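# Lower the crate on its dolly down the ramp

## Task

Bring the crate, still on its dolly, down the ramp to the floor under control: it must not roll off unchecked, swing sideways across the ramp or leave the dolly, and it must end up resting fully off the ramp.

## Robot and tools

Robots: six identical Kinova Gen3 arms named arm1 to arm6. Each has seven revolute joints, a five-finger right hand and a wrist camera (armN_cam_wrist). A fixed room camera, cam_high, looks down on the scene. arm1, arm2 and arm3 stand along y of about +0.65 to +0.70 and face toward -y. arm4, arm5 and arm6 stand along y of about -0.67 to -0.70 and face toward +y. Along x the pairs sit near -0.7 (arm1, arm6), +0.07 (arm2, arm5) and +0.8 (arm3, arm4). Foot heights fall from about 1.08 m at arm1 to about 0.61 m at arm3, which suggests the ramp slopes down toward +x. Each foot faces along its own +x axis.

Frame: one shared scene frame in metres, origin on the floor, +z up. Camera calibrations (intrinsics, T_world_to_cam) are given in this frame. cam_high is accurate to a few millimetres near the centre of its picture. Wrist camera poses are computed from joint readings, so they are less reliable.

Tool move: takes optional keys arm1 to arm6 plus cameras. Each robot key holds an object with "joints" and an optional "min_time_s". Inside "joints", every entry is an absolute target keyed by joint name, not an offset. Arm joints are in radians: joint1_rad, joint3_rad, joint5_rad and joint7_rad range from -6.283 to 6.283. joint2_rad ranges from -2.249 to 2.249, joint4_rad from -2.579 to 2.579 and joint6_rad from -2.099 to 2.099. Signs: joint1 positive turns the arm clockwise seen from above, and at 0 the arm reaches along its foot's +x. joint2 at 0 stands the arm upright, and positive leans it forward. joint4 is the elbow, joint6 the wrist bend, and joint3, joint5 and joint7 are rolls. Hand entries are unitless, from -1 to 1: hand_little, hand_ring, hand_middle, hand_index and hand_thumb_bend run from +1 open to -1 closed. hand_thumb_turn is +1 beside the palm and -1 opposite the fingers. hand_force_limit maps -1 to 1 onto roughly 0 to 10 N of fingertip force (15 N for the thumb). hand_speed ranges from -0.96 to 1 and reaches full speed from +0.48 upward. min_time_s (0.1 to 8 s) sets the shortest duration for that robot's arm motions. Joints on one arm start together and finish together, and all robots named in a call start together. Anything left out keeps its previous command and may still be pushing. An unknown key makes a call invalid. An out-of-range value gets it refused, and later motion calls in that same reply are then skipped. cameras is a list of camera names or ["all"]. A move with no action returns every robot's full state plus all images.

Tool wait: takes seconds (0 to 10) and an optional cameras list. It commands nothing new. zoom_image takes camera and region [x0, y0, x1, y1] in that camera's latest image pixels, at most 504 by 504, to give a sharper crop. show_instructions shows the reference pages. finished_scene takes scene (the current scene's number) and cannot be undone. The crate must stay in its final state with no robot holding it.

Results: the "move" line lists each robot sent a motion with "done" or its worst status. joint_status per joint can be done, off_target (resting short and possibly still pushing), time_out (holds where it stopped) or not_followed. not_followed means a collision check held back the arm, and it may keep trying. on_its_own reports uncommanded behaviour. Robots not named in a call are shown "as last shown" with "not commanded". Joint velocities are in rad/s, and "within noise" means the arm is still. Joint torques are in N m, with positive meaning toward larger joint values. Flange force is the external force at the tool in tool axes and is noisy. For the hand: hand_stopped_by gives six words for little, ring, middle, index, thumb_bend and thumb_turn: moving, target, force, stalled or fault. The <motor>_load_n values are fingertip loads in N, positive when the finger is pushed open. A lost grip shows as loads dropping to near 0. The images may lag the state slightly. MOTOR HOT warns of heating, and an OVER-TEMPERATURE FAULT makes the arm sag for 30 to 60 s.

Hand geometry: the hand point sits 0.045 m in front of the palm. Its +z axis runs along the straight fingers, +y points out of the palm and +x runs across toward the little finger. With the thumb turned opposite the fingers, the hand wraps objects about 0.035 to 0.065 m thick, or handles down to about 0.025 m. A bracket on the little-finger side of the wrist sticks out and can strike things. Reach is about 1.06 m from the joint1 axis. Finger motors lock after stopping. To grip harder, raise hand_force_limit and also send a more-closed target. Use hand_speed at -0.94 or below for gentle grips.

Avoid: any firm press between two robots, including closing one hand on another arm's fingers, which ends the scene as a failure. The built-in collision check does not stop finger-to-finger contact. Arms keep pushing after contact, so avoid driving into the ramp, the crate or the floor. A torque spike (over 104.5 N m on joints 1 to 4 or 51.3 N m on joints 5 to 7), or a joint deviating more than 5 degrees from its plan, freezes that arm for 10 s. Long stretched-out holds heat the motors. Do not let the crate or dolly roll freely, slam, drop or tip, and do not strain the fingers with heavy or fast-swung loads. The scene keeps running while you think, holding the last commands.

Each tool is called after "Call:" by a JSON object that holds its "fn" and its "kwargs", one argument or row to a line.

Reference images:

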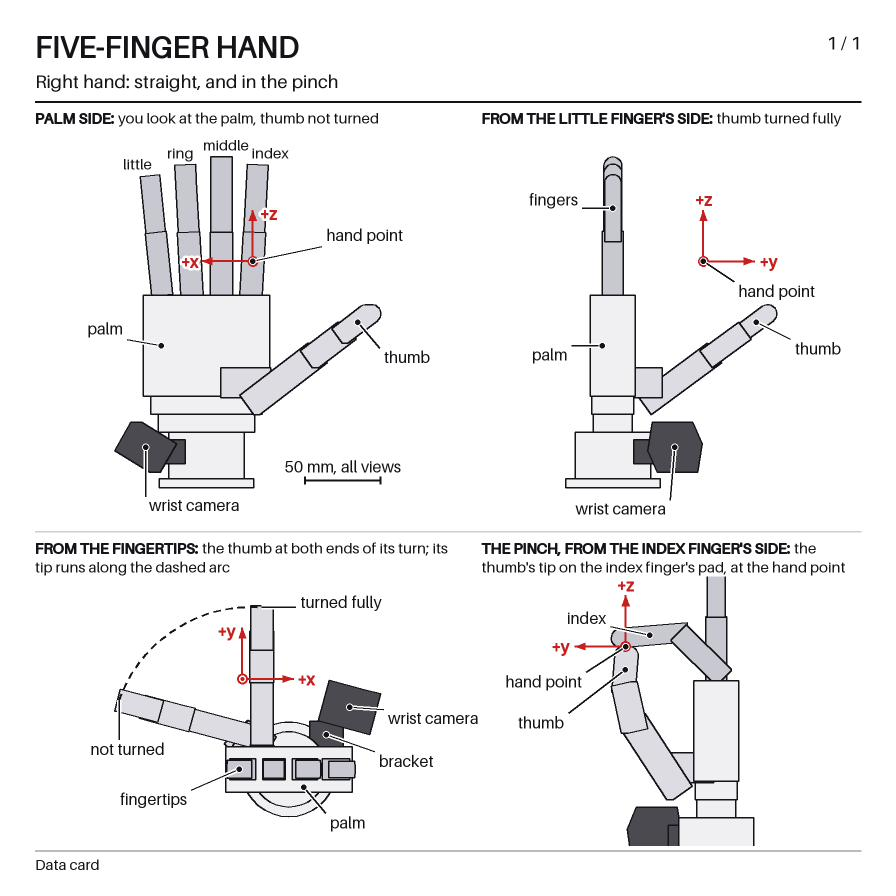

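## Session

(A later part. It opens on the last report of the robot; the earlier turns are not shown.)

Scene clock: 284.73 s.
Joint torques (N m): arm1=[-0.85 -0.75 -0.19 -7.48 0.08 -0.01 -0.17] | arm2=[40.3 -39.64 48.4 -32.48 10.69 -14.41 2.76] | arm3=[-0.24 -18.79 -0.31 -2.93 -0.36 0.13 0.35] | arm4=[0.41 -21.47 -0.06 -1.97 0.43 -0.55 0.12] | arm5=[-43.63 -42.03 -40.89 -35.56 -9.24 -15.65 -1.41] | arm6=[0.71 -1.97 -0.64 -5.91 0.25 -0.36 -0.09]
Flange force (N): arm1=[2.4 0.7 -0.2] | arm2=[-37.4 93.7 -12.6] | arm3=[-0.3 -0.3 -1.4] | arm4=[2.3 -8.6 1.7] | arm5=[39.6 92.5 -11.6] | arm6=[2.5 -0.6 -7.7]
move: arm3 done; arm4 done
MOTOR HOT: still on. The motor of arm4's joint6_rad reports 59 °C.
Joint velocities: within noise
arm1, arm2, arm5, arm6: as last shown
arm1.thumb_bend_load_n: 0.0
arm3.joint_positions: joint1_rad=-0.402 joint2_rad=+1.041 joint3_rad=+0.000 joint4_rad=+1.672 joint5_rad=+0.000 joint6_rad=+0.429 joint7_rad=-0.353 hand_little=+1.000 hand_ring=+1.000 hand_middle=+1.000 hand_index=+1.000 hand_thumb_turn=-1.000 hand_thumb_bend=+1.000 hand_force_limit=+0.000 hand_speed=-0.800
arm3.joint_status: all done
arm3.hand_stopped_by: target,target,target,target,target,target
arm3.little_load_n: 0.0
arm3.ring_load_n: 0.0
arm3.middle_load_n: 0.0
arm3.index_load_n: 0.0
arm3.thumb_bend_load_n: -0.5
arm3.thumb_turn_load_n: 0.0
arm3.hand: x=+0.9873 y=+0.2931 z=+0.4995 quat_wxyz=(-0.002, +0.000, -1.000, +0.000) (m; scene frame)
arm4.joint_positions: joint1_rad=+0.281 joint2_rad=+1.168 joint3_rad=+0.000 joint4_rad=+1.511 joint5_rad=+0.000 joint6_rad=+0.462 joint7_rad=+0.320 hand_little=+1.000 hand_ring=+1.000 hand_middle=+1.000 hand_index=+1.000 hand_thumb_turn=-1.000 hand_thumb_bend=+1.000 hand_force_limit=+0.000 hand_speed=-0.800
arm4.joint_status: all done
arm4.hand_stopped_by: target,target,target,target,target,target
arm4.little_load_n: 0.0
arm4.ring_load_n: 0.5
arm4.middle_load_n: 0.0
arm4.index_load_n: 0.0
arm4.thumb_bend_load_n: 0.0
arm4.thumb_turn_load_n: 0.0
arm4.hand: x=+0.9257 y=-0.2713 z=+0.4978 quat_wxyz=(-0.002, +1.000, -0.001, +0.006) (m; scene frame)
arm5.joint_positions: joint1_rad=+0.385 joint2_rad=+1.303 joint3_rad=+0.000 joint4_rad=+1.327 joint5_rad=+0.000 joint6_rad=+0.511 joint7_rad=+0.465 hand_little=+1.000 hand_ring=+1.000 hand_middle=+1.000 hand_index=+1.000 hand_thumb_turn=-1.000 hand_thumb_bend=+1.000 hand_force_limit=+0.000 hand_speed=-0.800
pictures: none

Call:
{"fn": "move", "kwargs": {
  "arm3": {"joints":{"joint1_rad":-0.0837,"joint2_rad":0.9179,"joint4_rad":1.7965,"joint6_rad":0.4272,"joint7_rad":-0.0353},"min_time_s":1.5},
  "arm4": {"joints":{"joint1_rad":-0.0207,"joint2_rad":1.0315,"joint4_rad":1.7012,"joint6_rad":0.4089,"joint7_rad":0.0188},"min_time_s":1.5}
}}

Call:
{"fn": "move", "kwargs": {
  "arm3": {"joints":{"joint1_rad":0.2292,"joint2_rad":0.8595,"joint4_rad":1.7037,"joint6_rad":0.5784,"joint7_rad":0.2776},"min_time_s":1.5},
  "arm4": {"joints":{"joint1_rad":-0.3228,"joint2_rad":0.9526,"joint4_rad":1.6705,"joint6_rad":0.5185,"joint7_rad":-0.2833},"min_time_s":1.5}
}}

Call:
{"fn": "move", "kwargs": {
  "arm3": {"joints":{"joint1_rad":0.4925,"joint2_rad":0.8868,"joint4_rad":1.4285,"joint6_rad":0.8263,"joint7_rad":0.5409},"min_time_s":1.5},
  "arm4": {"joints":{"joint1_rad":-0.5837,"joint2_rad":0.9465,"joint4_rad":1.4563,"joint6_rad":0.7388,"joint7_rad":-0.5442},"min_time_s":1.5},
  "cameras": ["cam_high","arm3_cam_wrist","arm4_cam_wrist"]
}}

Scene clock: 288.47 s.
Joint torques (N m): arm1=[-0.88 -0.76 -0.21 -7.49 0.07 0.01 -0.16] | arm2=[40.32 -39.65 48.42 -32.45 10.69 -14.39 2.74] | arm3=[-0.24 -17.53 -0.26 -2.92 -0.34 0.19 0.31] | arm4=[0.43 -19.9 -0.09 -1.57 0.45 -0.55 0.12] | arm5=[-43.6 -42.03 -41.02 -35.57 -9.23 -15.63 -1.44] | arm6=[0.74 -1.9 -0.61 -5.87 0.24 -0.31 -0.07]
Flange force (N): arm1=[2.4 0.7 -0.1] | arm2=[-37.4 93.6 -12.5] | arm3=[-0.1 -0.2 -1.3] | arm4=[-0.5 -8.1 1.0] | arm5=[39.5 92.6 -11.6] | arm6=[2.3 -0.7 -7.7]
move: arm3 done; arm4 done
MOTOR HOT: still on. The motor of arm4's joint6_rad reports 59 °C.
Joint velocities: within noise
arm1, arm2, arm5, arm6: as last shown
arm2.thumb_bend_load_n: 0.0
arm3.joint_positions: joint1_rad=-0.084 joint2_rad=+0.918 joint3_rad=+0.000 joint4_rad=+1.797 joint5_rad=+0.000 joint6_rad=+0.427 joint7_rad=-0.035 hand_little=+1.000 hand_ring=+1.000 hand_middle=+1.000 hand_index=+1.000 hand_thumb_turn=-1.000 hand_thumb_bend=+1.000 hand_force_limit=+0.000 hand_speed=-0.800
arm3.joint_status: all done
arm3.hand_stopped_by: target,target,target,target,target,target
arm3.little_load_n: 0.0
arm3.ring_load_n: 0.0
arm3.middle_load_n: 0.0
arm3.index_load_n: 0.0
arm3.thumb_bend_load_n: 0.0
arm3.thumb_turn_load_n: 0.0
arm3.hand: x=+0.8312 y=+0.2999 z=+0.5416 quat_wxyz=(-0.002, +0.000, -1.000, +0.000) (m; scene frame)
arm4.joint_positions: joint1_rad=-0.021 joint2_rad=+1.031 joint3_rad=+0.000 joint4_rad=+1.701 joint5_rad=+0.000 joint6_rad=+0.409 joint7_rad=+0.019 hand_little=+1.000 hand_ring=+1.000 hand_middle=+1.000 hand_index=+1.000 hand_thumb_turn=-1.000 hand_thumb_bend=+1.000 hand_force_limit=+0.000 hand_speed=-0.800
arm4.joint_status: all done
arm4.hand_stopped_by: target,target,target,target,target,target
arm4.little_load_n: 0.0
arm4.ring_load_n: 0.0
arm4.middle_load_n: 0.0
arm4.index_load_n: 0.0
arm4.thumb_bend_load_n: 0.0
arm4.thumb_turn_load_n: 0.0
arm4.hand: x=+0.7697 y=-0.2786 z=+0.5399 quat_wxyz=(-0.002, +1.000, -0.001, +0.006) (m; scene frame)
arm5.joint_positions: joint1_rad=+0.385 joint2_rad=+1.303 joint3_rad=+0.000 joint4_rad=+1.328 joint5_rad=+0.000 joint6_rad=+0.511 joint7_rad=+0.465 hand_little=+1.000 hand_ring=+1.000 hand_middle=+1.000 hand_index=+1.000 hand_thumb_turn=-1.000 hand_thumb_bend=+1.000 hand_force_limit=+0.000 hand_speed=-0.800
arm6.thumb_bend_load_n: -0.5
pictures: none

Scene clock: 290.27 s.
Joint torques (N m): arm1=[-0.86 -0.75 -0.2 -7.48 0.07 0.03 -0.16] | arm2=[40.35 -39.65 48.46 -32.46 10.65 -14.37 2.71] | arm3=[-0.11 -17.77 -0.35 -3.81 -0.4 0.25 0.31] | arm4=[0.42 -19.93 -0.06 -2.35 0.41 -0.56 0.08] | arm5=[-43.57 -42.11 -40.97 -35.62 -9.29 -15.63 -1.47] | arm6=[0.78 -1.92 -0.69 -5.81 0.2 -0.35 -0.08]
Flange force (N): arm1=[2.3 0.7 -0.1] | arm2=[-37.4 93.7 -12.6] | arm3=[-0.4 -0.4 -1.4] | arm4=[-2.7 -7.9 0.3] | arm5=[39.4 92.7 -11.5] | arm6=[2.6 -0.6 -8.0]
move: arm3 done; arm4 done
MOTOR HOT: still on. The motor of arm4's joint6_rad reports 58 °C.
Joint velocities: within noise
arm1, arm2, arm5, arm6: as last shown
arm3.joint_positions: joint1_rad=+0.229 joint2_rad=+0.860 joint3_rad=+0.000 joint4_rad=+1.704 joint5_rad=+0.000 joint6_rad=+0.578 joint7_rad=+0.278 hand_little=+1.000 hand_ring=+1.000 hand_middle=+1.000 hand_index=+1.000 hand_thumb_turn=-1.000 hand_thumb_bend=+1.000 hand_force_limit=+0.000 hand_speed=-0.800
arm3.joint_status: all done
arm3.hand_stopped_by: target,target,target,target,target,target
arm3.little_load_n: 0.0
arm3.ring_load_n: 0.0
arm3.middle_load_n: 0.0
arm3.index_load_n: 0.0
arm3.thumb_bend_load_n: 0.0
arm3.thumb_turn_load_n: 0.0
arm3.hand: x=+0.6811 y=+0.2998 z=+0.5829 quat_wxyz=(-0.002, +0.000, -1.000, +0.000) (m; scene frame)
arm4.joint_positions: joint1_rad=-0.323 joint2_rad=+0.953 joint3_rad=+0.000 joint4_rad=+1.671 joint5_rad=+0.000 joint6_rad=+0.519 joint7_rad=-0.283 hand_little=+1.000 hand_ring=+1.000 hand_middle=+1.000 hand_index=+1.000 hand_thumb_turn=-1.000 hand_thumb_bend=+1.000 hand_force_limit=+0.000 hand_speed=-0.800
arm4.joint_status: all done
arm4.hand_stopped_by: target,target,target,target,target,target
arm4.little_load_n: 0.0
arm4.ring_load_n: 0.0
arm4.middle_load_n: 0.0
arm4.index_load_n: 0.0
arm4.thumb_bend_load_n: 0.0
arm4.thumb_turn_load_n: 0.0
arm4.hand: x=+0.6197 y=-0.2783 z=+0.5813 quat_wxyz=(-0.002, +1.000, -0.001, +0.006) (m; scene frame)
arm6.thumb_bend_load_n: 0.0
pictures: none

Scene clock: 292.07 s.
Joint torques (N m): arm1=[-0.84 -0.71 -0.23 -7.49 0.06 -0.01 -0.17] | arm2=[40.3 -39.63 48.46 -32.47 10.66 -14.38 2.75] | arm3=[-0.19 -19.71 -0.11 -5.42 -0.37 0.14 0.32] | arm4=[0.5 -21.24 -0.05 -3.81 0.42 -0.6 0.1] | arm5=[-43.64 -42.06 -40.96 -35.57 -9.24 -15.61 -1.38] | arm6=[0.76 -1.9 -0.63 -5.85 0.21 -0.32 -0.12]
Flange force (N): arm1=[2.5 0.7 -0.1] | arm2=[-37.3 93.7 -12.6] | arm3=[-0.2 -0.3 -1.3] | arm4=[-5.0 -7.5 -0.6] | arm5=[39.5 92.6 -11.5] | arm6=[2.5 -0.5 -7.8]
move: arm3 done; arm4 done
MOTOR HOT: still on. The motor of arm4's joint6_rad reports 58 °C.
Joint velocities: within noise
arm1, arm2, arm5, arm6: as last shown
arm3.joint_positions: joint1_rad=+0.492 joint2_rad=+0.887 joint3_rad=+0.000 joint4_rad=+1.429 joint5_rad=+0.000 joint6_rad=+0.826 joint7_rad=+0.541 hand_little=+1.000 hand_ring=+1.000 hand_middle=+1.000 hand_index=+1.000 hand_thumb_turn=-1.000 hand_thumb_bend=+1.000 hand_force_limit=+0.000 hand_speed=-0.800
arm3.joint_status: all done
arm3.hand_stopped_by: target,target,target,target,target,target
arm3.little_load_n: 0.0
arm3.ring_load_n: 0.0
arm3.middle_load_n: 0.0
arm3.index_load_n: 0.0
arm3.thumb_bend_load_n: 0.0
arm3.thumb_turn_load_n: 0.0
arm3.hand: x=+0.5311 y=+0.2998 z=+0.6237 quat_wxyz=(-0.002, +0.000, -1.000, +0.000) (m; scene frame)
arm4.joint_positions: joint1_rad=-0.584 joint2_rad=+0.946 joint3_rad=+0.000 joint4_rad=+1.456 joint5_rad=+0.000 joint6_rad=+0.739 joint7_rad=-0.544 hand_little=+1.000 hand_ring=+1.000 hand_middle=+1.000 hand_index=+1.000 hand_thumb_turn=-1.000 hand_thumb_bend=+1.000 hand_force_limit=+0.000 hand_speed=-0.800
arm4.joint_status: all done
arm4.hand_stopped_by: target,target,target,target,target,target
arm4.little_load_n: 0.0
arm4.ring_load_n: 0.0
arm4.middle_load_n: 0.0
arm4.index_load_n: 0.0
arm4.thumb_bend_load_n: 0.0
arm4.thumb_turn_load_n: 0.0
arm4.hand: x=+0.4696 y=-0.2780 z=+0.6223 quat_wxyz=(-0.002, +1.000, -0.001, +0.006) (m; scene frame)
pictures: arm3_cam_wrist, arm4_cam_wrist, cam_high
camera_calibration:
arm3_cam_wrist: T_world_to_cam=[[-0.245588, 0.968565, 0.0395922, -0.184144], [0.843935, 0.193536, 0.500318, -0.815049], [0.476928, 0.156286, -0.864936, 0.351199], [0, 0, 0, 1]] pos_world=[0.475127, 0.281209, 0.718839]
arm4_cam_wrist: T_world_to_cam=[[0.316995, -0.948395, 0.00778719, -0.426584], [-0.815832, -0.268481, 0.512187, -0.00943873], [-0.483665, -0.168714, -0.858838, 0.831537], [0, 0, 0, 1]] pos_world=[0.529711, -0.266812, 0.722313]

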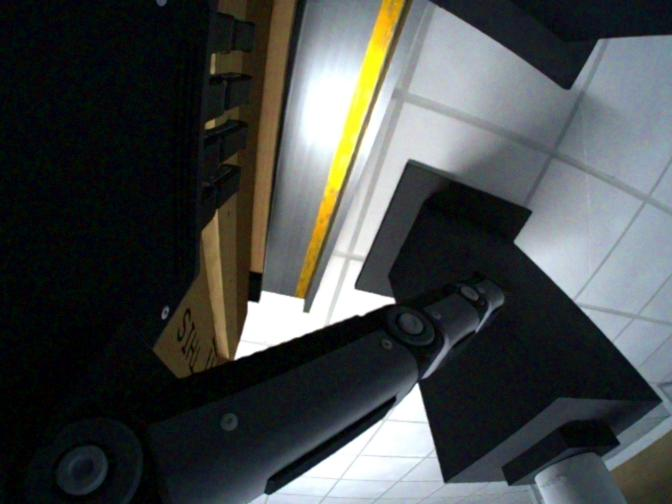

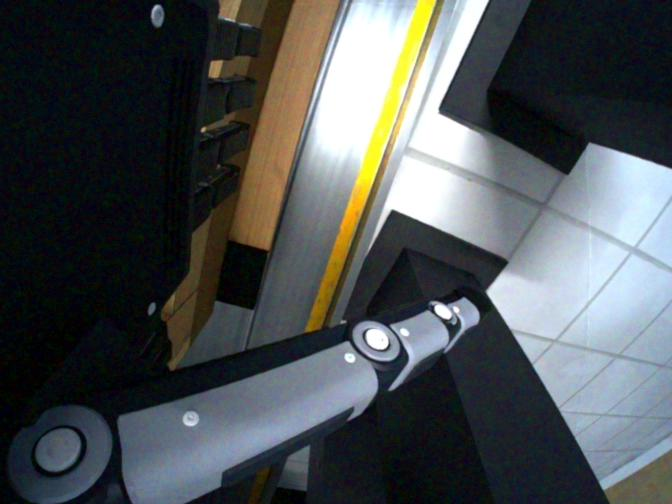

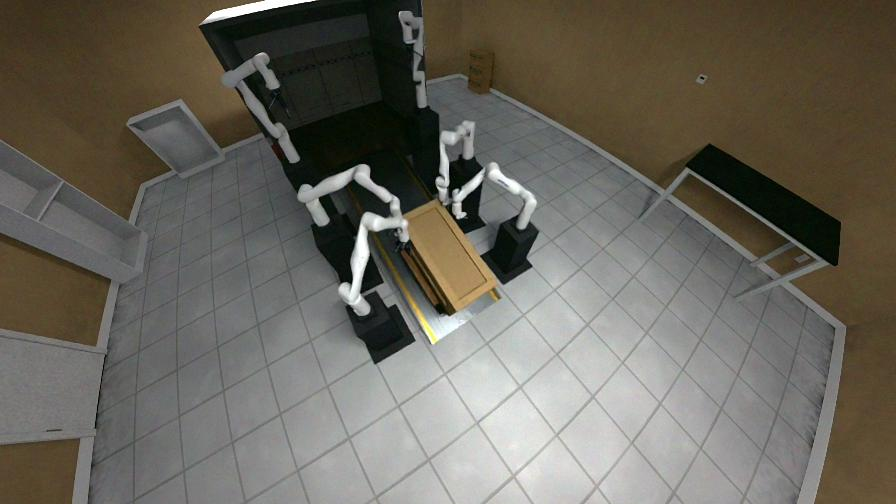

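Call:
{"fn": "move", "kwargs": {
  "arm3": {"joints":{"joint1_rad":0.4745,"joint2_rad":0.9171,"joint4_rad":1.3554,"joint6_rad":0.8690,"joint7_rad":0.5229},"min_time_s":1.5},
  "arm4": {"joints":{"joint1_rad":-0.5647,"joint2_rad":0.9772,"joint4_rad":1.3764,"joint6_rad":0.7880,"joint7_rad":-0.5252},"min_time_s":1.5}
}}

Call:
{"fn": "move", "kwargs": {
  "arm3": {"joints":{"joint1_rad":0.4664,"joint2_rad":0.9324,"joint4_rad":1.3192,"joint6_rad":0.8900,"joint7_rad":0.5148},"min_time_s":1.5},
  "arm4": {"joints":{"joint1_rad":-0.5573,"joint2_rad":0.9904,"joint4_rad":1.3428,"joint6_rad":0.8084,"joint7_rad":-0.5178},"min_time_s":1.5}
}}

Scene clock: 294.80 s.
Joint torques (N m): arm1=[-0.87 -0.71 -0.22 -7.5 0.07 -0.02 -0.16] | arm2=[40.34 -39.67 48.44 -32.45 10.67 -14.38 2.73] | arm3=[-0.24 -20.23 -0.27 -5.58 -0.35 0.21 0.36] | arm4=[0.49 -21.87 -0.05 -4.08 0.42 -0.57 0.12] | arm5=[-43.69 -42.08 -40.91 -35.46 -9.26 -15.59 -1.47] | arm6=[0.78 -1.88 -0.67 -5.83 0.21 -0.34 -0.09]
Flange force (N): arm1=[2.5 0.8 -0.1] | arm2=[-37.5 93.6 -12.5] | arm3=[-0.2 -0.3 -1.2] | arm4=[-5.0 -8.0 -0.5] | arm5=[39.9 92.4 -11.4] | arm6=[2.5 -0.5 -7.9]
move: arm3 done; arm4 done
MOTOR HOT: still on. The motor of arm4's joint6_rad reports 58 °C.
Joint velocities: within noise
arm1, arm2, arm5, arm6: as last shown
arm3.joint_positions: joint1_rad=+0.474 joint2_rad=+0.917 joint3_rad=+0.000 joint4_rad=+1.355 joint5_rad=+0.000 joint6_rad=+0.869 joint7_rad=+0.523 hand_little=+1.000 hand_ring=+1.000 hand_middle=+1.000 hand_index=+1.000 hand_thumb_turn=-1.000 hand_thumb_bend=+1.000 hand_force_limit=+0.000 hand_speed=-0.800
arm3.joint_status: all done
arm3.hand_stopped_by: target,target,target,target,target,target
arm3.little_load_n: 0.0
arm3.ring_load_n: 0.0
arm3.middle_load_n: 0.0
arm3.index_load_n: 0.0
arm3.thumb_bend_load_n: 0.0
arm3.thumb_turn_load_n: 0.0
arm3.hand: x=+0.5311 y=+0.2797 z=+0.6238 quat_wxyz=(-0.002, +0.000, -1.000, +0.000) (m; scene frame)
arm4.joint_positions: joint1_rad=-0.565 joint2_rad=+0.977 joint3_rad=+0.000 joint4_rad=+1.376 joint5_rad=+0.000 joint6_rad=+0.788 joint7_rad=-0.525 hand_little=+1.000 hand_ring=+1.000 hand_middle=+1.000 hand_index=+1.000 hand_thumb_turn=-1.000 hand_thumb_bend=+1.000 hand_force_limit=+0.000 hand_speed=-0.800
arm4.joint_status: all done
arm4.hand_stopped_by: target,target,target,target,target,target
arm4.little_load_n: 0.0
arm4.ring_load_n: 0.0
arm4.middle_load_n: -0.5
arm4.index_load_n: 0.0
arm4.thumb_bend_load_n: 0.0
arm4.thumb_turn_load_n: 0.0
arm4.hand: x=+0.4696 y=-0.2570 z=+0.6225 quat_wxyz=(-0.002, +1.000, -0.001, +0.006) (m; scene frame)
arm6.little_load_n: -0.5
pictures: none

Scene clock: 296.60 s.
Joint torques (N m): arm1=[-0.89 -0.75 -0.25 -7.49 0.08 0.01 -0.17] | arm2=[35.67 -42.1 43.28 -25.82 9.26 -10.23 2.13] | arm3=[-21.65 -13.19 -17.53 -46.81 -7.9 -28.38 -2.08] | arm4=[12.24 -18.22 11.1 -32.48 6.3 -18.7 2.05] | arm5=[-43.96 -42.85 -41.5 -42.37 -9.79 -19.38 -1.87] | arm6=[0.71 -1.89 -0.63 -5.88 0.23 -0.33 -0.07]
Flange force (N): arm1=[2.5 0.6 -0.1] | arm2=[-37.8 74.0 5.4] | arm3=[-30.9 126.4 -51.5] | arm4=[13.0 78.7 -36.5] | arm5=[32.5 108.0 -21.8] | arm6=[2.3 -0.6 -7.7]
move: arm3 done; arm4 done
MOTOR HOT: still on. The motor of arm4's joint6_rad reports 58 °C.
TORQUE WARNING: arm3's joint6_rad reached its warning level (29.4 N m). A warning alone does not stop the arm.
Joint velocities: within noise
arm1.joint_positions: joint1_rad=-0.750 joint2_rad=-0.300 joint3_rad=+0.000 joint4_rad=+1.600 joint5_rad=+0.000 joint6_rad=+1.840 joint7_rad=-0.920 hand_little=+1.000 hand_ring=+1.000 hand_middle=+1.000 hand_index=+1.000 hand_thumb_turn=-1.000 hand_thumb_bend=+1.000 hand_force_limit=+0.000 hand_speed=-0.800
arm1.joint_status: not commanded
arm1.hand_stopped_by: target,target,target,target,target,target
arm1.little_load_n: 0.0
arm1.ring_load_n: 0.0
arm1.middle_load_n: 0.0
arm1.index_load_n: 0.0
arm1.thumb_bend_load_n: 0.0
arm1.thumb_turn_load_n: 0.0
arm1.hand: x=-0.5522 y=+0.5684 z=+1.5274 quat_wxyz=(-0.007, -0.047, -0.999, +0.004) (m; scene frame)
arm2, arm5: as last shown
arm2.hand: x=+0.3817 y=+0.2661 z=+0.6662 quat_wxyz=(-0.007, +0.001, -1.000, -0.004) (m; scene frame)
arm3.joint_positions: joint1_rad=+0.466 joint2_rad=+0.932 joint3_rad=+0.000 joint4_rad=+1.319 joint5_rad=+0.000 joint6_rad=+0.890 joint7_rad=+0.515 hand_little=+1.000 hand_ring=+1.000 hand_middle=+1.000 hand_index=+1.000 hand_thumb_turn=-1.000 hand_thumb_bend=+1.000 hand_force_limit=+0.000 hand_speed=-0.800
arm3.joint_status: all done
arm3.hand_stopped_by: target,target,target,target,target,target
arm3.little_load_n: 0.0
arm3.ring_load_n: 0.0
arm3.middle_load_n: 0.0
arm3.index_load_n: 0.0
arm3.thumb_bend_load_n: 0.0
arm3.thumb_turn_load_n: 0.0
arm3.hand: x=+0.5310 y=+0.2704 z=+0.6237 quat_wxyz=(-0.002, +0.000, -1.000, +0.000) (m; scene frame)
arm4.joint_positions: joint1_rad=-0.557 joint2_rad=+0.990 joint3_rad=+0.000 joint4_rad=+1.343 joint5_rad=+0.000 joint6_rad=+0.809 joint7_rad=-0.518 hand_little=+1.000 hand_ring=+1.000 hand_middle=+1.000 hand_index=+1.000 hand_thumb_turn=-1.000 hand_thumb_bend=+1.000 hand_force_limit=+0.000 hand_speed=-0.800
arm4.joint_status: all done
arm4.hand_stopped_by: target,target,target,target,target,target
arm4.little_load_n: 0.0
arm4.ring_load_n: 0.0
arm4.middle_load_n: 0.5
arm4.index_load_n: 0.0
arm4.thumb_bend_load_n: 0.0
arm4.thumb_turn_load_n: 0.0
arm4.hand: x=+0.4696 y=-0.2486 z=+0.6225 quat_wxyz=(-0.002, +1.000, -0.001, +0.006) (m; scene frame)
arm6.joint_positions: joint1_rad=+0.650 joint2_rad=-0.300 joint3_rad=+0.000 joint4_rad=+1.600 joint5_rad=+0.000 joint6_rad=+1.840 joint7_rad=+0.731 hand_little=+1.000 hand_ring=+1.000 hand_middle=+1.000 hand_index=+1.000 hand_thumb_turn=-1.000 hand_thumb_bend=+1.000 hand_force_limit=+0.000 hand_speed=-0.800
arm6.joint_status: not commanded
arm6.hand_stopped_by: target,target,target,target,target,target
arm6.little_load_n: 0.0
arm6.ring_load_n: 0.0
arm6.middle_load_n: 0.0
arm6.index_load_n: 0.0
arm6.thumb_bend_load_n: 0.0
arm6.thumb_turn_load_n: 0.0
arm6.hand: x=-0.5455 y=-0.6162 z=+1.4646 quat_wxyz=(-0.004, +0.999, +0.047, +0.002) (m; scene frame)
pictures: none

Call:
{"fn": "move", "kwargs": {
  "arm2": {"joints":{"joint1_rad":-0.8357,"joint2_rad":1.4101,"joint4_rad":1.1835,"joint6_rad":0.5480,"joint7_rad":-0.7045},"min_time_s":3},
  "arm5": {"joints":{"joint1_rad":0.5039,"joint2_rad":1.4069,"joint4_rad":1.0943,"joint6_rad":0.6404,"joint7_rad":0.5845},"min_time_s":3},
  "arm3": {"joints":{"joint1_rad":0.3392,"joint2_rad":0.9002,"joint4_rad":1.4945,"joint6_rad":0.7469,"joint7_rad":0.3876},"min_time_s":3},
  "arm4": {"joints":{"joint1_rad":-0.4294,"joint2_rad":0.9799,"joint4_rad":1.4775,"joint6_rad":0.6842,"joint7_rad":-0.3899},"min_time_s":3}
}}

Scene clock: 301.30 s.
Joint torques (N m): arm1=[-0.86 -0.73 -0.24 -7.52 0.06 0.01 -0.18] | arm2=[41.11 -36.25 43.9 -22.44 11.7 -9.38 2.34] | arm3=[-16.35 -16.5 -13.31 -47.78 -4.81 -26.28 -1.25] | arm4=[10.32 -17.84 10.11 -42.21 5.41 -23.22 1.91] | arm5=[-50.75 -39.54 -42.53 -32.07 -11.95 -15.13 -1.71] | arm6=[0.74 -1.96 -0.64 -5.85 0.23 -0.31 -0.07]
Flange force (N): arm1=[2.5 0.7 0.0] | arm2=[-34.5 77.6 -6.4] | arm3=[-18.4 116.5 -48.8] | arm4=[12.4 100.1 -49.5] | arm5=[36.2 97.3 -17.3] | arm6=[2.5 -0.7 -7.8]
move: arm2 done; arm3 done; arm4 done; arm5 done
MOTOR HOT: still on. The motor of arm4's joint6_rad reports 59 °C.
TORQUE WARNING: arm3's joint6_rad reached its warning level (29.4 N m). A warning alone does not stop the arm.
TORQUE WARNING: arm5's joint1_rad reached its warning level (56.7 N m). A warning alone does not stop the arm.
Joint velocities: within noise
arm1, arm6: as last shown
arm2.joint_positions: joint1_rad=-0.836 joint2_rad=+1.410 joint3_rad=+0.000 joint4_rad=+1.183 joint5_rad=+0.000 joint6_rad=+0.548 joint7_rad=-0.705 hand_little=+1.000 hand_ring=+1.000 hand_middle=+1.000 hand_index=+1.000 hand_thumb_turn=-1.000 hand_thumb_bend=+1.000 hand_force_limit=+0.000 hand_speed=-0.800
arm2.joint_status: all done
arm2.hand_stopped_by: target,target,target,target,target,target
arm2.little_load_n: 0.0
arm2.ring_load_n: 0.0
arm2.middle_load_n: 0.0
arm2.index_load_n: 0.0
arm2.thumb_bend_load_n: 0.0
arm2.thumb_turn_load_n: 0.0
arm2.hand: x=+0.4619 y=+0.2661 z=+0.6442 quat_wxyz=(-0.007, +0.001, -1.000, -0.004) (m; scene frame)
arm3.joint_positions: joint1_rad=+0.339 joint2_rad=+0.900 joint3_rad=+0.000 joint4_rad=+1.494 joint5_rad=+0.000 joint6_rad=+0.747 joint7_rad=+0.388 hand_little=+1.000 hand_ring=+1.000 hand_middle=+1.000 hand_index=+1.000 hand_thumb_turn=-1.000 hand_thumb_bend=+1.000 hand_force_limit=+0.000 hand_speed=-0.800
arm3.joint_status: all done
arm3.hand_stopped_by: target,target,target,target,target,target
arm3.little_load_n: 0.0
arm3.ring_load_n: 0.0
arm3.middle_load_n: 0.0
arm3.index_load_n: 0.0
arm3.thumb_bend_load_n: 0.0
arm3.thumb_turn_load_n: 0.0
arm3.hand: x=+0.6112 y=+0.2712 z=+0.6020 quat_wxyz=(-0.002, +0.000, -1.000, +0.000) (m; scene frame)
arm4.joint_positions: joint1_rad=-0.429 joint2_rad=+0.980 joint3_rad=+0.000 joint4_rad=+1.477 joint5_rad=+0.000 joint6_rad=+0.684 joint7_rad=-0.390 hand_little=+1.000 hand_ring=+1.000 hand_middle=+1.000 hand_index=+1.000 hand_thumb_turn=-1.000 hand_thumb_bend=+1.000 hand_force_limit=+0.000 hand_speed=-0.800
arm4.joint_status: all done
arm4.hand_stopped_by: target,target,target,target,target,target
arm4.little_load_n: 0.0
arm4.ring_load_n: 0.0
arm4.middle_load_n: 0.0
arm4.index_load_n: 0.0
arm4.thumb_bend_load_n: 0.0
arm4.thumb_turn_load_n: 0.0
arm4.hand: x=+0.5497 y=-0.2476 z=+0.6007 quat_wxyz=(-0.002, +1.000, -0.001, +0.006) (m; scene frame)
arm5.joint_positions: joint1_rad=+0.504 joint2_rad=+1.407 joint3_rad=+0.000 joint4_rad=+1.094 joint5_rad=+0.000 joint6_rad=+0.640 joint7_rad=+0.584 hand_little=+1.000 hand_ring=+1.000 hand_middle=+1.000 hand_index=+1.000 hand_thumb_turn=-1.000 hand_thumb_bend=+1.000 hand_force_limit=+0.000 hand_speed=-0.800
arm5.joint_status: all done
arm5.hand_stopped_by: target,target,target,target,target,target
arm5.little_load_n: 0.0
arm5.ring_load_n: 0.0
arm5.middle_load_n: 0.0
arm5.index_load_n: 0.0
arm5.thumb_bend_load_n: 0.0
arm5.thumb_turn_load_n: 0.0
arm5.hand: x=+0.3988 y=-0.2454 z=+0.6432 quat_wxyz=(+0.004, +1.000, +0.001, -0.007) (m; scene frame)
arm6.thumb_bend_load_n: -0.5
pictures: none

Call:
{"fn": "move", "kwargs": {
  "arm2": {"joints":{"joint1_rad":-0.9317,"joint2_rad":1.5494,"joint4_rad":0.8570,"joint6_rad":0.7352,"joint7_rad":-0.8005},"min_time_s":3},
  "arm5": {"joints":{"joint1_rad":0.6067,"joint2_rad":1.5540,"joint4_rad":0.7543,"joint6_rad":0.8333,"joint7_rad":0.6873},"min_time_s":3},
  "arm3": {"joints":{"joint1_rad":0.1959,"joint2_rad":0.8939,"joint4_rad":1.6153,"joint6_rad":0.6324,"joint7_rad":0.2443},"min_time_s":3},
  "arm4": {"joints":{"joint1_rad":-0.2889,"joint2_rad":0.9890,"joint4_rad":1.5666,"joint6_rad":0.5860,"joint7_rad":-0.2494},"min_time_s":3},
  "cameras": ["cam_high"]
}}

Scene clock: 306.20 s.
Joint torques (N m): arm1=[-0.85 -0.76 -0.22 -7.5 0.05 0.01 -0.17] | arm2=[45.64 -28.94 39.91 -16.62 14.22 -7.61 2.33] | arm3=[-7.1 -37.53 -5.5 -40.48 -1.57 -16.76 0.17] | arm4=[1.88 -35.89 2.73 -31.9 2.31 -13.54 1.08] | arm5=[-58.67 -32.81 -39.95 -24.61 -15.02 -13.33 -1.74] | arm6=[0.77 -1.89 -0.62 -5.82 0.24 -0.32 -0.1]
Flange force (N): arm1=[2.4 0.6 -0.1] | arm2=[-32.7 76.0 -15.8] | arm3=[-7.8 72.3 3.9] | arm4=[5.2 52.8 0.8] | arm5=[36.2 97.8 -24.9] | arm6=[2.4 -0.6 -7.9]
move: arm2 done; arm3 done; arm4 done; arm5 done
MOTOR HOT: the motor of arm3's joint6_rad reports 60 °C; the controller stops that arm at 75 °C. To cool a motor, set the load down, stop pushing, or move to a pose that needs little force.
MOTOR HOT: still on. The motor of arm4's joint6_rad reports 60 °C.
TORQUE WARNING: arm3's joint4_rad reached its warning level (56.7 N m). A warning alone does not stop the arm.
TORQUE WARNING: arm5's joint1_rad reached its warning level (56.7 N m). A warning alone does not stop the arm.
TORQUE WARNING: arm2's joint1_rad reached its warning level (56.7 N m). A warning alone does not stop the arm.
Joint velocities: within noise
arm1, arm6: as last shown
arm2.joint_positions: joint1_rad=-0.932 joint2_rad=+1.549 joint3_rad=+0.000 joint4_rad=+0.857 joint5_rad=+0.000 joint6_rad=+0.735 joint7_rad=-0.800 hand_little=+1.000 hand_ring=+1.000 hand_middle=+1.000 hand_index=+1.000 hand_thumb_turn=-1.000 hand_thumb_bend=+1.000 hand_force_limit=+0.000 hand_speed=-0.800
arm2.joint_status: all done
arm2.hand_stopped_by: target,target,target,target,target,target
arm2.little_load_n: 0.0
arm2.ring_load_n: 0.0
arm2.middle_load_n: 0.0
arm2.index_load_n: 0.0
arm2.thumb_bend_load_n: 0.0
arm2.thumb_turn_load_n: 0.0
arm2.hand: x=+0.5420 y=+0.2662 z=+0.6222 quat_wxyz=(-0.007, +0.001, -1.000, -0.004) (m; scene frame)
arm3.joint_positions: joint1_rad=+0.196 joint2_rad=+0.894 joint3_rad=+0.000 joint4_rad=+1.615 joint5_rad=+0.000 joint6_rad=+0.632 joint7_rad=+0.244 hand_little=+1.000 hand_ring=+1.000 hand_middle=+1.000 hand_index=+1.000 hand_thumb_turn=-1.000 hand_thumb_bend=+1.000 hand_force_limit=+0.000 hand_speed=-0.800
arm3.joint_status: all done
arm3.hand_stopped_by: target,target,target,target,target,target
arm3.little_load_n: 0.0
arm3.ring_load_n: 0.0
arm3.middle_load_n: 0.0
arm3.index_load_n: 0.0
arm3.thumb_bend_load_n: 0.0
arm3.thumb_turn_load_n: 0.0
arm3.hand: x=+0.6911 y=+0.2723 z=+0.5815 quat_wxyz=(-0.002, +0.000, -1.000, +0.000) (m; scene frame)
arm4.joint_positions: joint1_rad=-0.289 joint2_rad=+0.989 joint3_rad=+0.000 joint4_rad=+1.567 joint5_rad=+0.000 joint6_rad=+0.586 joint7_rad=-0.249 hand_little=+1.000 hand_ring=+1.000 hand_middle=+1.000 hand_index=+1.000 hand_thumb_turn=-1.000 hand_thumb_bend=+1.000 hand_force_limit=+0.000 hand_speed=-0.800
arm4.joint_status: all done
arm4.hand_stopped_by: target,target,target,target,target,target
arm4.little_load_n: 0.0
arm4.ring_load_n: 0.0
arm4.middle_load_n: 0.0
arm4.index_load_n: 0.0
arm4.thumb_bend_load_n: 0.0
arm4.thumb_turn_load_n: 0.0
arm4.hand: x=+0.6296 y=-0.2488 z=+0.5800 quat_wxyz=(-0.002, +1.000, +0.000, +0.006) (m; scene frame)
arm5.joint_positions: joint1_rad=+0.607 joint2_rad=+1.554 joint3_rad=+0.000 joint4_rad=+0.754 joint5_rad=+0.000 joint6_rad=+0.833 joint7_rad=+0.687 hand_little=+1.000 hand_ring=+1.000 hand_middle=+1.000 hand_index=+1.000 hand_thumb_turn=-1.000 hand_thumb_bend=+1.000 hand_force_limit=+0.000 hand_speed=-0.800
arm5.joint_status: all done
arm5.hand_stopped_by: target,target,target,target,target,target
arm5.little_load_n: 0.0
arm5.ring_load_n: 0.0
arm5.middle_load_n: 0.0
arm5.index_load_n: 0.0
arm5.thumb_bend_load_n: 0.0
arm5.thumb_turn_load_n: 0.0
arm5.hand: x=+0.4788 y=-0.2453 z=+0.6212 quat_wxyz=(+0.004, +1.000, +0.001, -0.007) (m; scene frame)
arm6.thumb_bend_load_n: 0.0
pictures: cam_high

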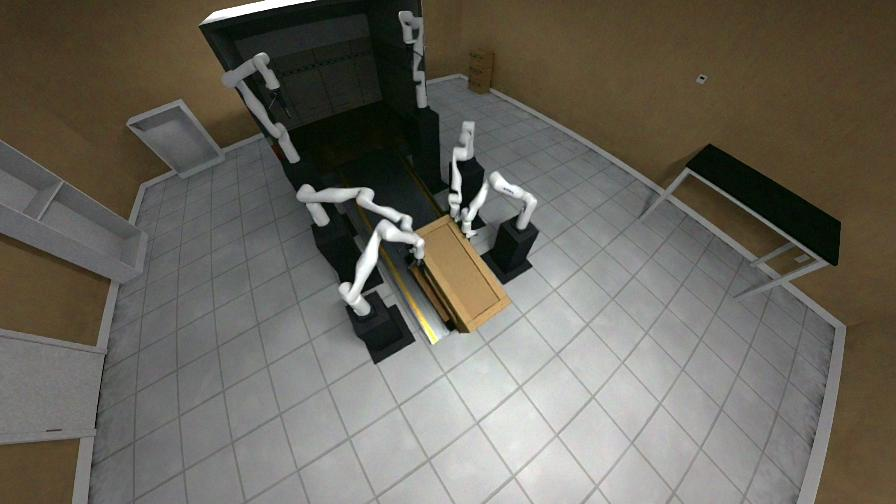

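Call:
{"fn": "move", "kwargs": {
  "arm3": {"joints":{"joint1_rad":0.2047,"joint2_rad":0.8950,"joint4_rad":1.6047,"joint6_rad":0.6419,"joint7_rad":0.2531},"min_time_s":1.5},
  "arm4": {"joints":{"joint1_rad":-0.2976,"joint2_rad":0.9888,"joint4_rad":1.5590,"joint6_rad":0.5938,"joint7_rad":-0.2581},"min_time_s":1.5}
}}

Scene clock: 308.77 s.
Joint torques (N m): arm1=[-0.88 -0.78 -0.2 -7.45 0.06 0.01 -0.14] | arm2=[39.5 -24.16 34.98 -24.17 12.99 -14.67 3.07] | arm3=[10.22 -43.89 11.55 -52.91 3.75 -22.44 0.97] | arm4=[-13.1 -42.42 -11.48 -44.62 -2.09 -19.3 0.45] | arm5=[-52.53 -28.9 -36.07 -30.67 -13.68 -19.05 -2.02] | arm6=[0.76 -1.95 -0.67 -5.85 0.23 -0.34 -0.09]
Flange force (N): arm1=[2.2 0.7 -0.3] | arm2=[-7.4 90.2 -44.4] | arm3=[-50.0 87.8 6.0] | arm4=[40.1 71.3 0.9] | arm5=[11.2 112.4 -48.1] | arm6=[2.6 -0.6 -7.9]
move: arm3 done; arm4 done
MOTOR HOT: still on. The motor of arm3's joint6_rad reports 60 °C.
MOTOR HOT: still on. The motor of arm4's joint6_rad reports 60 °C.
TORQUE WARNING: arm5's joint1_rad reached its warning level (56.7 N m). A warning alone does not stop the arm.
Joint velocities: within noise
arm1, arm2, arm6: as last shown
arm1.ring_load_n: 0.5
arm2.joint_positions: joint1_rad=-0.932 joint2_rad=+1.549 joint3_rad=+0.000 joint4_rad=+0.857 joint5_rad=+0.000 joint6_rad=+0.735 joint7_rad=-0.801 hand_little=+1.000 hand_ring=+1.000 hand_middle=+1.000 hand_index=+1.000 hand_thumb_turn=-1.000 hand_thumb_bend=+1.000 hand_force_limit=+0.000 hand_speed=-0.800
arm2.hand: x=+0.5420 y=+0.2663 z=+0.6222 quat_wxyz=(-0.007, +0.001, -1.000, -0.004) (m; scene frame)
arm3.joint_positions: joint1_rad=+0.205 joint2_rad=+0.895 joint3_rad=+0.000 joint4_rad=+1.606 joint5_rad=+0.000 joint6_rad=+0.642 joint7_rad=+0.253 hand_little=+1.000 hand_ring=+1.000 hand_middle=+1.000 hand_index=+1.000 hand_thumb_turn=-1.000 hand_thumb_bend=+1.000 hand_force_limit=+0.000 hand_speed=-0.800
arm3.joint_status: all done
arm3.hand_stopped_by: target,target,target,target,target,target
arm3.little_load_n: 0.0
arm3.ring_load_n: 0.0
arm3.middle_load_n: 0.0
arm3.index_load_n: 0.0
arm3.thumb_bend_load_n: 0.0
arm3.thumb_turn_load_n: 0.0
arm3.hand: x=+0.6864 y=+0.2718 z=+0.5827 quat_wxyz=(-0.002, +0.000, -1.000, -0.001) (m; scene frame)
arm4.joint_positions: joint1_rad=-0.298 joint2_rad=+0.989 joint3_rad=+0.000 joint4_rad=+1.559 joint5_rad=+0.000 joint6_rad=+0.594 joint7_rad=-0.258 hand_little=+1.000 hand_ring=+1.000 hand_middle=+1.000 hand_index=+1.000 hand_thumb_turn=-1.000 hand_thumb_bend=+1.000 hand_force_limit=+0.000 hand_speed=-0.800
arm4.joint_status: all done
arm4.hand_stopped_by: target,target,target,target,target,target
arm4.little_load_n: 0.0
arm4.ring_load_n: -0.5
arm4.middle_load_n: 0.0
arm4.index_load_n: 0.0
arm4.thumb_bend_load_n: 0.0
arm4.thumb_turn_load_n: 0.0
arm4.hand: x=+0.6245 y=-0.2478 z=+0.5815 quat_wxyz=(-0.002, +1.000, +0.000, +0.006) (m; scene frame)
arm5.joint_positions: joint1_rad=+0.607 joint2_rad=+1.554 joint3_rad=+0.000 joint4_rad=+0.754 joint5_rad=+0.000 joint6_rad=+0.833 joint7_rad=+0.687 hand_little=+1.000 hand_ring=+1.000 hand_middle=+1.000 hand_index=+1.000 hand_thumb_turn=-1.000 hand_thumb_bend=+1.000 hand_force_limit=+0.000 hand_speed=-0.800
arm5.joint_status: not commanded
arm5.hand_stopped_by: target,target,target,target,target,target
arm5.little_load_n: 0.0
arm5.ring_load_n: 0.0
arm5.middle_load_n: 0.0
arm5.index_load_n: 0.0
arm5.thumb_bend_load_n: 0.0
arm5.thumb_turn_load_n: 0.0
arm5.hand: x=+0.4788 y=-0.2454 z=+0.6212 quat_wxyz=(+0.004, +1.000, +0.001, -0.007) (m; scene frame)
pictures: none

Call:
{"fn": "move", "kwargs": {
  "arm2": {"joints":{"joint1_rad":-0.9591,"joint2_rad":1.5172,"joint4_rad":0.9573,"joint6_rad":0.6671,"joint7_rad":-0.8279},"min_time_s":2},
  "arm5": {"joints":{"joint1_rad":0.6305,"joint2_rad":1.5130,"joint4_rad":0.8731,"joint6_rad":0.7555,"joint7_rad":0.7111},"min_time_s":2}
}}

Scene clock: 311.57 s.
Joint torques (N m): arm1=[-0.85 -0.75 -0.25 -7.51 0.06 -0.01 -0.17] | arm2=[-1.05 -22.87 0.7 -4.84 -0.05 -0.23 0.24] | arm3=[5.04 -41.45 6.6 -53.07 1.8 -23.07 0.18] | arm4=[-7.46 -36.86 -6.17 -49.74 -0.9 -23 0.16] | arm5=[0.39 -25.57 -0.41 -5.41 0.19 0.13 -0.31] | arm6=[0.77 -1.97 -0.6 -5.83 0.23 -0.31 -0.08]
Flange force (N): arm1=[2.5 0.6 -0.1] | arm2=[0.8 -0.4 -2.7] | arm3=[-39.6 93.2 0.0] | arm4=[34.0 91.5 -17.7] | arm5=[1.1 -2.0 2.6] | arm6=[2.5 -0.8 -7.9]
move: arm2 done; arm5 done
MOTOR HOT: still on. The motor of arm3's joint6_rad reports 60 °C.
MOTOR HOT: still on. The motor of arm4's joint6_rad reports 60 °C.
Joint velocities: within noise
arm1, arm6: as last shown
arm1.ring_load_n: 0.0
arm1.middle_load_n: 0.5
arm2.joint_positions: joint1_rad=-0.959 joint2_rad=+1.517 joint3_rad=+0.000 joint4_rad=+0.957 joint5_rad=+0.000 joint6_rad=+0.667 joint7_rad=-0.828 hand_little=+1.000 hand_ring=+1.000 hand_middle=+1.000 hand_index=+1.000 hand_thumb_turn=-1.000 hand_thumb_bend=+1.000 hand_force_limit=+0.000 hand_speed=-0.800
arm2.joint_status: all done
arm2.hand_stopped_by: target,target,target,target,target,target
arm2.little_load_n: 0.0
arm2.ring_load_n: 0.0
arm2.middle_load_n: 0.0
arm2.index_load_n: 0.0
arm2.thumb_bend_load_n: 0.0
arm2.thumb_turn_load_n: 0.0
arm2.hand: x=+0.5420 y=+0.2898 z=+0.6221 quat_wxyz=(-0.007, +0.001, -1.000, -0.004) (m; scene frame)
arm3.joint_positions: joint1_rad=+0.205 joint2_rad=+0.895 joint3_rad=+0.000 joint4_rad=+1.605 joint5_rad=+0.000 joint6_rad=+0.642 joint7_rad=+0.253 hand_little=+1.000 hand_ring=+1.000 hand_middle=+1.000 hand_index=+1.000 hand_thumb_turn=-1.000 hand_thumb_bend=+1.000 hand_force_limit=+0.000 hand_speed=-0.800
arm3.joint_status: not commanded
arm3.hand_stopped_by: target,target,target,target,target,target
arm3.little_load_n: 0.0
arm3.ring_load_n: 0.0
arm3.middle_load_n: 0.0
arm3.index_load_n: 0.0
arm3.thumb_bend_load_n: 0.0
arm3.thumb_turn_load_n: 0.0
arm3.hand: x=+0.6861 y=+0.2710 z=+0.5829 quat_wxyz=(-0.002, +0.000, -1.000, +0.000) (m; scene frame)
arm4.joint_positions: joint1_rad=-0.298 joint2_rad=+0.989 joint3_rad=+0.000 joint4_rad=+1.559 joint5_rad=+0.000 joint6_rad=+0.594 joint7_rad=-0.258 hand_little=+1.000 hand_ring=+1.000 hand_middle=+1.000 hand_index=+1.000 hand_thumb_turn=-1.000 hand_thumb_bend=+1.000 hand_force_limit=+0.000 hand_speed=-0.800
arm4.joint_status: not commanded
arm4.hand_stopped_by: target,target,target,target,target,target
arm4.little_load_n: 0.0
arm4.ring_load_n: 0.0
arm4.middle_load_n: 0.0
arm4.index_load_n: 0.0
arm4.thumb_bend_load_n: 0.0
arm4.thumb_turn_load_n: 0.0
arm4.hand: x=+0.6246 y=-0.2478 z=+0.5815 quat_wxyz=(-0.002, +1.000, -0.001, +0.006) (m; scene frame)
arm5.joint_positions: joint1_rad=+0.630 joint2_rad=+1.513 joint3_rad=+0.000 joint4_rad=+0.873 joint5_rad=+0.000 joint6_rad=+0.755 joint7_rad=+0.711 hand_little=+1.000 hand_ring=+1.000 hand_middle=+1.000 hand_index=+1.000 hand_thumb_turn=-1.000 hand_thumb_bend=+1.000 hand_force_limit=+0.000 hand_speed=-0.800
arm5.joint_status: all done
arm5.hand_stopped_by: target,target,target,target,target,target
arm5.little_load_n: 0.0
arm5.ring_load_n: 0.0
arm5.middle_load_n: 0.0
arm5.index_load_n: 0.0
arm5.thumb_bend_load_n: 0.0
arm5.thumb_turn_load_n: 0.0
arm5.hand: x=+0.4787 y=-0.2693 z=+0.6212 quat_wxyz=(+0.004, +1.000, +0.001, -0.007) (m; scene frame)
pictures: none

Call:
{"fn": "move", "kwargs": {
  "arm3": {"joints":{"joint1_rad":0.0594,"joint2_rad":0.9113,"joint4_rad":1.6706,"joint6_rad":0.5597,"joint7_rad":0.1078},"min_time_s":3},
  "arm4": {"joints":{"joint1_rad":-0.1568,"joint2_rad":1.0169,"joint4_rad":1.5948,"joint6_rad":0.5299,"joint7_rad":-0.1173},"min_time_s":3},
  "arm2": {"joints":{"joint1_rad":-0.9591,"joint2_rad":0.9,"joint4_rad":1.5,"joint6_rad":0.7416},"min_time_s":3},
  "arm5": {"joints":{"joint1_rad":0.6305,"joint2_rad":0.9,"joint4_rad":1.5,"joint6_rad":0.7416},"min_time_s":3}
}}

Call:
{"fn": "move", "kwargs": {
  "arm3": {"joints":{"joint1_rad":-0.1018,"joint2_rad":0.9370,"joint4_rad":1.6918,"joint6_rad":0.5128,"joint7_rad":-0.0534},"min_time_s":3},
  "arm4": {"joints":{"joint1_rad":-0.0024,"joint2_rad":1.0524,"joint4_rad":1.5853,"joint6_rad":0.5039,"joint7_rad":0.0371},"min_time_s":3},
  "arm2": {"joints":{"joint1_rad":-0.6,"joint2_rad":0.2,"joint4_rad":2.0,"joint6_rad":0.9416},"min_time_s":3},
  "arm5": {"joints":{"joint1_rad":0.4,"joint2_rad":0.2,"joint4_rad":2.0,"joint6_rad":0.9416},"min_time_s":3},
  "cameras": ["cam_high"]
}}

Scene clock: 317.10 s.
Joint torques (N m): arm1=[-0.85 -0.74 -0.21 -7.46 0.06 -0.01 -0.16] | arm2=[-1.02 -19.15 0.56 -5.31 -0.07 -0.21 0.26] | arm3=[9.41 -51.18 11.24 -48.35 2.82 -18.6 0.49] | arm4=[-12.37 -43.49 -11.9 -46.91 -2.97 -20.38 -0.39] | arm5=[0.47 -21.54 -0.49 -5.2 0.14 0.09 -0.27] | arm6=[0.76 -1.86 -0.69 -5.83 0.19 -0.33 -0.06]
Flange force (N): arm1=[2.4 0.7 -0.3] | arm2=[1.2 -0.2 -2.9] | arm3=[-32.2 76.7 25.4] | arm4=[30.6 81.1 -2.5] | arm5=[1.0 -2.2 2.0] | arm6=[2.5 -0.5 -7.8]
move: arm2 done; arm3 done; arm4 done; arm5 done
MOTOR HOT: still on. The motor of arm3's joint6_rad reports 62 °C.
MOTOR HOT: still on. The motor of arm4's joint6_rad reports 61 °C.
TORQUE WARNING: arm3's joint4_rad reached its warning level (56.7 N m). A warning alone does not stop the arm.
TORQUE WARNING: arm4's joint4_rad reached its warning level (56.7 N m). A warning alone does not stop the arm.
Joint velocities: within noise
arm1, arm6: as last shown
arm1.middle_load_n: 0.0
arm2.joint_positions: joint1_rad=-0.959 joint2_rad=+0.900 joint3_rad=+0.000 joint4_rad=+1.500 joint5_rad=+0.000 joint6_rad=+0.742 joint7_rad=-0.828 hand_little=+1.000 hand_ring=+1.000 hand_middle=+1.000 hand_index=+1.000 hand_thumb_turn=-1.000 hand_thumb_bend=+1.000 hand_force_limit=+0.000 hand_speed=-0.800
arm2.joint_status: all done
arm2.hand_stopped_by: target,target,target,target,target,target
arm2.little_load_n: 0.0
arm2.ring_load_n: 0.0
arm2.middle_load_n: 0.0
arm2.index_load_n: 0.0
arm2.thumb_bend_load_n: 0.0
arm2.thumb_turn_load_n: 0.0
arm2.hand: x=+0.4848 y=+0.3367 z=+0.8759 quat_wxyz=(-0.007, +0.001, -1.000, -0.004) (m; scene frame)
arm3.joint_positions: joint1_rad=+0.059 joint2_rad=+0.911 joint3_rad=+0.000 joint4_rad=+1.671 joint5_rad=+0.000 joint6_rad=+0.560 joint7_rad=+0.108 hand_little=+1.000 hand_ring=+1.000 hand_middle=+1.000 hand_index=+1.000 hand_thumb_turn=-1.000 hand_thumb_bend=+1.000 hand_force_limit=+0.000 hand_speed=-0.800
arm3.joint_status: all done
arm3.hand_stopped_by: target,target,target,target,target,target
arm3.little_load_n: 0.0
arm3.ring_load_n: 0.0
arm3.middle_load_n: 0.0
arm3.index_load_n: 0.0
arm3.thumb_bend_load_n: 0.0
arm3.thumb_turn_load_n: 0.0
arm3.hand: x=+0.7612 y=+0.2710 z=+0.5632 quat_wxyz=(-0.002, +0.000, -1.000, +0.000) (m; scene frame)
arm4.joint_positions: joint1_rad=-0.157 joint2_rad=+1.017 joint3_rad=+0.000 joint4_rad=+1.595 joint5_rad=+0.000 joint6_rad=+0.530 joint7_rad=-0.117 hand_little=+1.000 hand_ring=+1.000 hand_middle=+1.000 hand_index=+1.000 hand_thumb_turn=-1.000 hand_thumb_bend=+1.000 hand_force_limit=+0.000 hand_speed=-0.800
arm4.joint_status: all done
arm4.hand_stopped_by: target,target,target,target,target,target
arm4.little_load_n: 0.0
arm4.ring_load_n: 0.0
arm4.middle_load_n: 0.0
arm4.index_load_n: 0.0
arm4.thumb_bend_load_n: -0.5
arm4.thumb_turn_load_n: 0.0
arm4.hand: x=+0.6997 y=-0.2480 z=+0.5616 quat_wxyz=(-0.002, +1.000, -0.001, +0.006) (m; scene frame)
arm5.joint_positions: joint1_rad=+0.631 joint2_rad=+0.900 joint3_rad=+0.000 joint4_rad=+1.500 joint5_rad=+0.000 joint6_rad=+0.742 joint7_rad=+0.711 hand_little=+1.000 hand_ring=+1.000 hand_middle=+1.000 hand_index=+1.000 hand_thumb_turn=-1.000 hand_thumb_bend=+1.000 hand_force_limit=+0.000 hand_speed=-0.800
arm5.joint_status: all done
arm5.hand_stopped_by: target,target,target,target,target,target
arm5.little_load_n: 0.0
arm5.ring_load_n: 0.0
arm5.middle_load_n: 0.0
arm5.index_load_n: 0.0
arm5.thumb_bend_load_n: 0.0
arm5.thumb_turn_load_n: 0.0
arm5.hand: x=+0.4210 y=-0.3386 z=+0.8568 quat_wxyz=(+0.004, +1.000, +0.001, -0.007) (m; scene frame)
pictures: none

Scene clock: 320.40 s.
Joint torques (N m): arm1=[-0.86 -0.76 -0.22 -7.48 0.05 0.01 -0.16] | arm2=[-0.85 -9.17 0.37 -6.37 -0.05 -0.19 0.24] | arm3=[5.02 -51.15 7.96 -49.27 3.03 -19.29 1.51] | arm4=[-7.38 -38.18 -6.98 -43.74 -0.43 -19.68 0.95] | arm5=[0.43 -11.25 -0.68 -6.46 0.12 0.06 -0.36] | arm6=[0.74 -1.89 -0.65 -5.82 0.22 -0.34 -0.12]
Flange force (N): arm1=[2.4 0.7 -0.1] | arm2=[1.6 1.2 -3.0] | arm3=[-12.9 83.7 21.6] | arm4=[5.7 81.1 -14.0] | arm5=[1.7 -0.7 1.2] | arm6=[2.6 -0.5 -7.9]
move: arm2 done; arm3 done; arm4 done; arm5 done
MOTOR HOT: still on. The motor of arm3's joint6_rad reports 62 °C.
MOTOR HOT: still on. The motor of arm4's joint6_rad reports 62 °C.
TORQUE WARNING: arm3's joint4_rad reached its warning level (56.7 N m). A warning alone does not stop the arm.
TORQUE WARNING: arm4's joint2_rad reached its warning level (56.7 N m). A warning alone does not stop the arm.
Joint velocities: within noise
arm1, arm6: as last shown
arm2.joint_positions: joint1_rad=-0.600 joint2_rad=+0.200 joint3_rad=+0.000 joint4_rad=+2.000 joint5_rad=+0.000 joint6_rad=+0.942 joint7_rad=-0.828 hand_little=+1.000 hand_ring=+1.000 hand_middle=+1.000 hand_index=+1.000 hand_thumb_turn=-1.000 hand_thumb_bend=+1.000 hand_force_limit=+0.000 hand_speed=-0.800
arm2.joint_status: all done
arm2.hand_stopped_by: target,target,target,target,target,target
arm2.little_load_n: 0.0
arm2.ring_load_n: 0.0
arm2.middle_load_n: 0.0
arm2.index_load_n: 0.0
arm2.thumb_bend_load_n: 0.0
arm2.thumb_turn_load_n: -0.5
arm2.hand: x=+0.2493 y=+0.3924 z=+1.0707 quat_wxyz=(-0.006, -0.178, -0.984, -0.005) (m; scene frame)
arm3.joint_positions: joint1_rad=-0.102 joint2_rad=+0.937 joint3_rad=+0.000 joint4_rad=+1.692 joint5_rad=+0.000 joint6_rad=+0.513 joint7_rad=-0.053 hand_little=+1.000 hand_ring=+1.000 hand_middle=+1.000 hand_index=+1.000 hand_thumb_turn=-1.000 hand_thumb_bend=+1.000 hand_force_limit=+0.000 hand_speed=-0.800
arm3.joint_status: all done
arm3.hand_stopped_by: target,target,target,target,target,target
arm3.little_load_n: 0.0
arm3.ring_load_n: 0.0
arm3.middle_load_n: 0.0
arm3.index_load_n: 0.0
arm3.thumb_bend_load_n: 0.0
arm3.thumb_turn_load_n: 0.0
arm3.hand: x=+0.8412 y=+0.2710 z=+0.5474 quat_wxyz=(-0.002, +0.000, -1.000, +0.000) (m; scene frame)
arm4.joint_positions: joint1_rad=-0.002 joint2_rad=+1.052 joint3_rad=+0.000 joint4_rad=+1.585 joint5_rad=+0.000 joint6_rad=+0.504 joint7_rad=+0.037 hand_little=+1.000 hand_ring=+1.000 hand_middle=+1.000 hand_index=+1.000 hand_thumb_turn=-1.000 hand_thumb_bend=+1.000 hand_force_limit=+0.000 hand_speed=-0.800
arm4.joint_status: all done
arm4.hand_stopped_by: target,target,target,target,target,target
arm4.little_load_n: 0.0
arm4.ring_load_n: 0.0
arm4.middle_load_n: 0.0
arm4.index_load_n: 0.0
arm4.thumb_bend_load_n: 0.0
arm4.thumb_turn_load_n: 0.0
arm4.hand: x=+0.7797 y=-0.2480 z=+0.5457 quat_wxyz=(-0.002, +1.000, +0.000, +0.006) (m; scene frame)
arm5.joint_positions: joint1_rad=+0.400 joint2_rad=+0.200 joint3_rad=+0.000 joint4_rad=+2.000 joint5_rad=+0.000 joint6_rad=+0.942 joint7_rad=+0.711 hand_little=+1.000 hand_ring=+1.000 hand_middle=+1.000 hand_index=+1.000 hand_thumb_turn=-1.000 hand_thumb_bend=+1.000 hand_force_limit=+0.000 hand_speed=-0.800
arm5.joint_status: all done
arm5.hand_stopped_by: target,target,target,target,target,target
arm5.little_load_n: 0.0
arm5.ring_load_n: 0.0
arm5.middle_load_n: 0.0
arm5.index_load_n: 0.0
arm5.thumb_bend_load_n: 0.0
arm5.thumb_turn_load_n: 0.0
arm5.hand: x=+0.2441 y=-0.4491 z=+1.0577 quat_wxyz=(+0.003, +0.993, +0.116, -0.007) (m; scene frame)
pictures: cam_high

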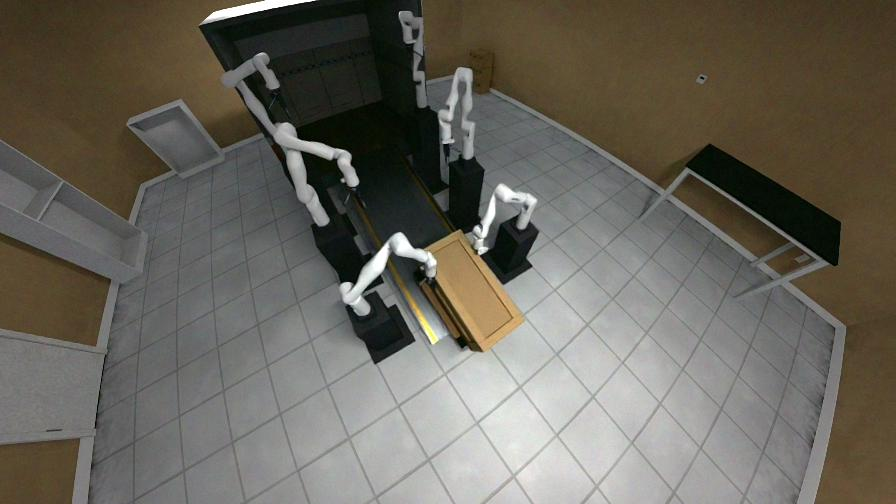

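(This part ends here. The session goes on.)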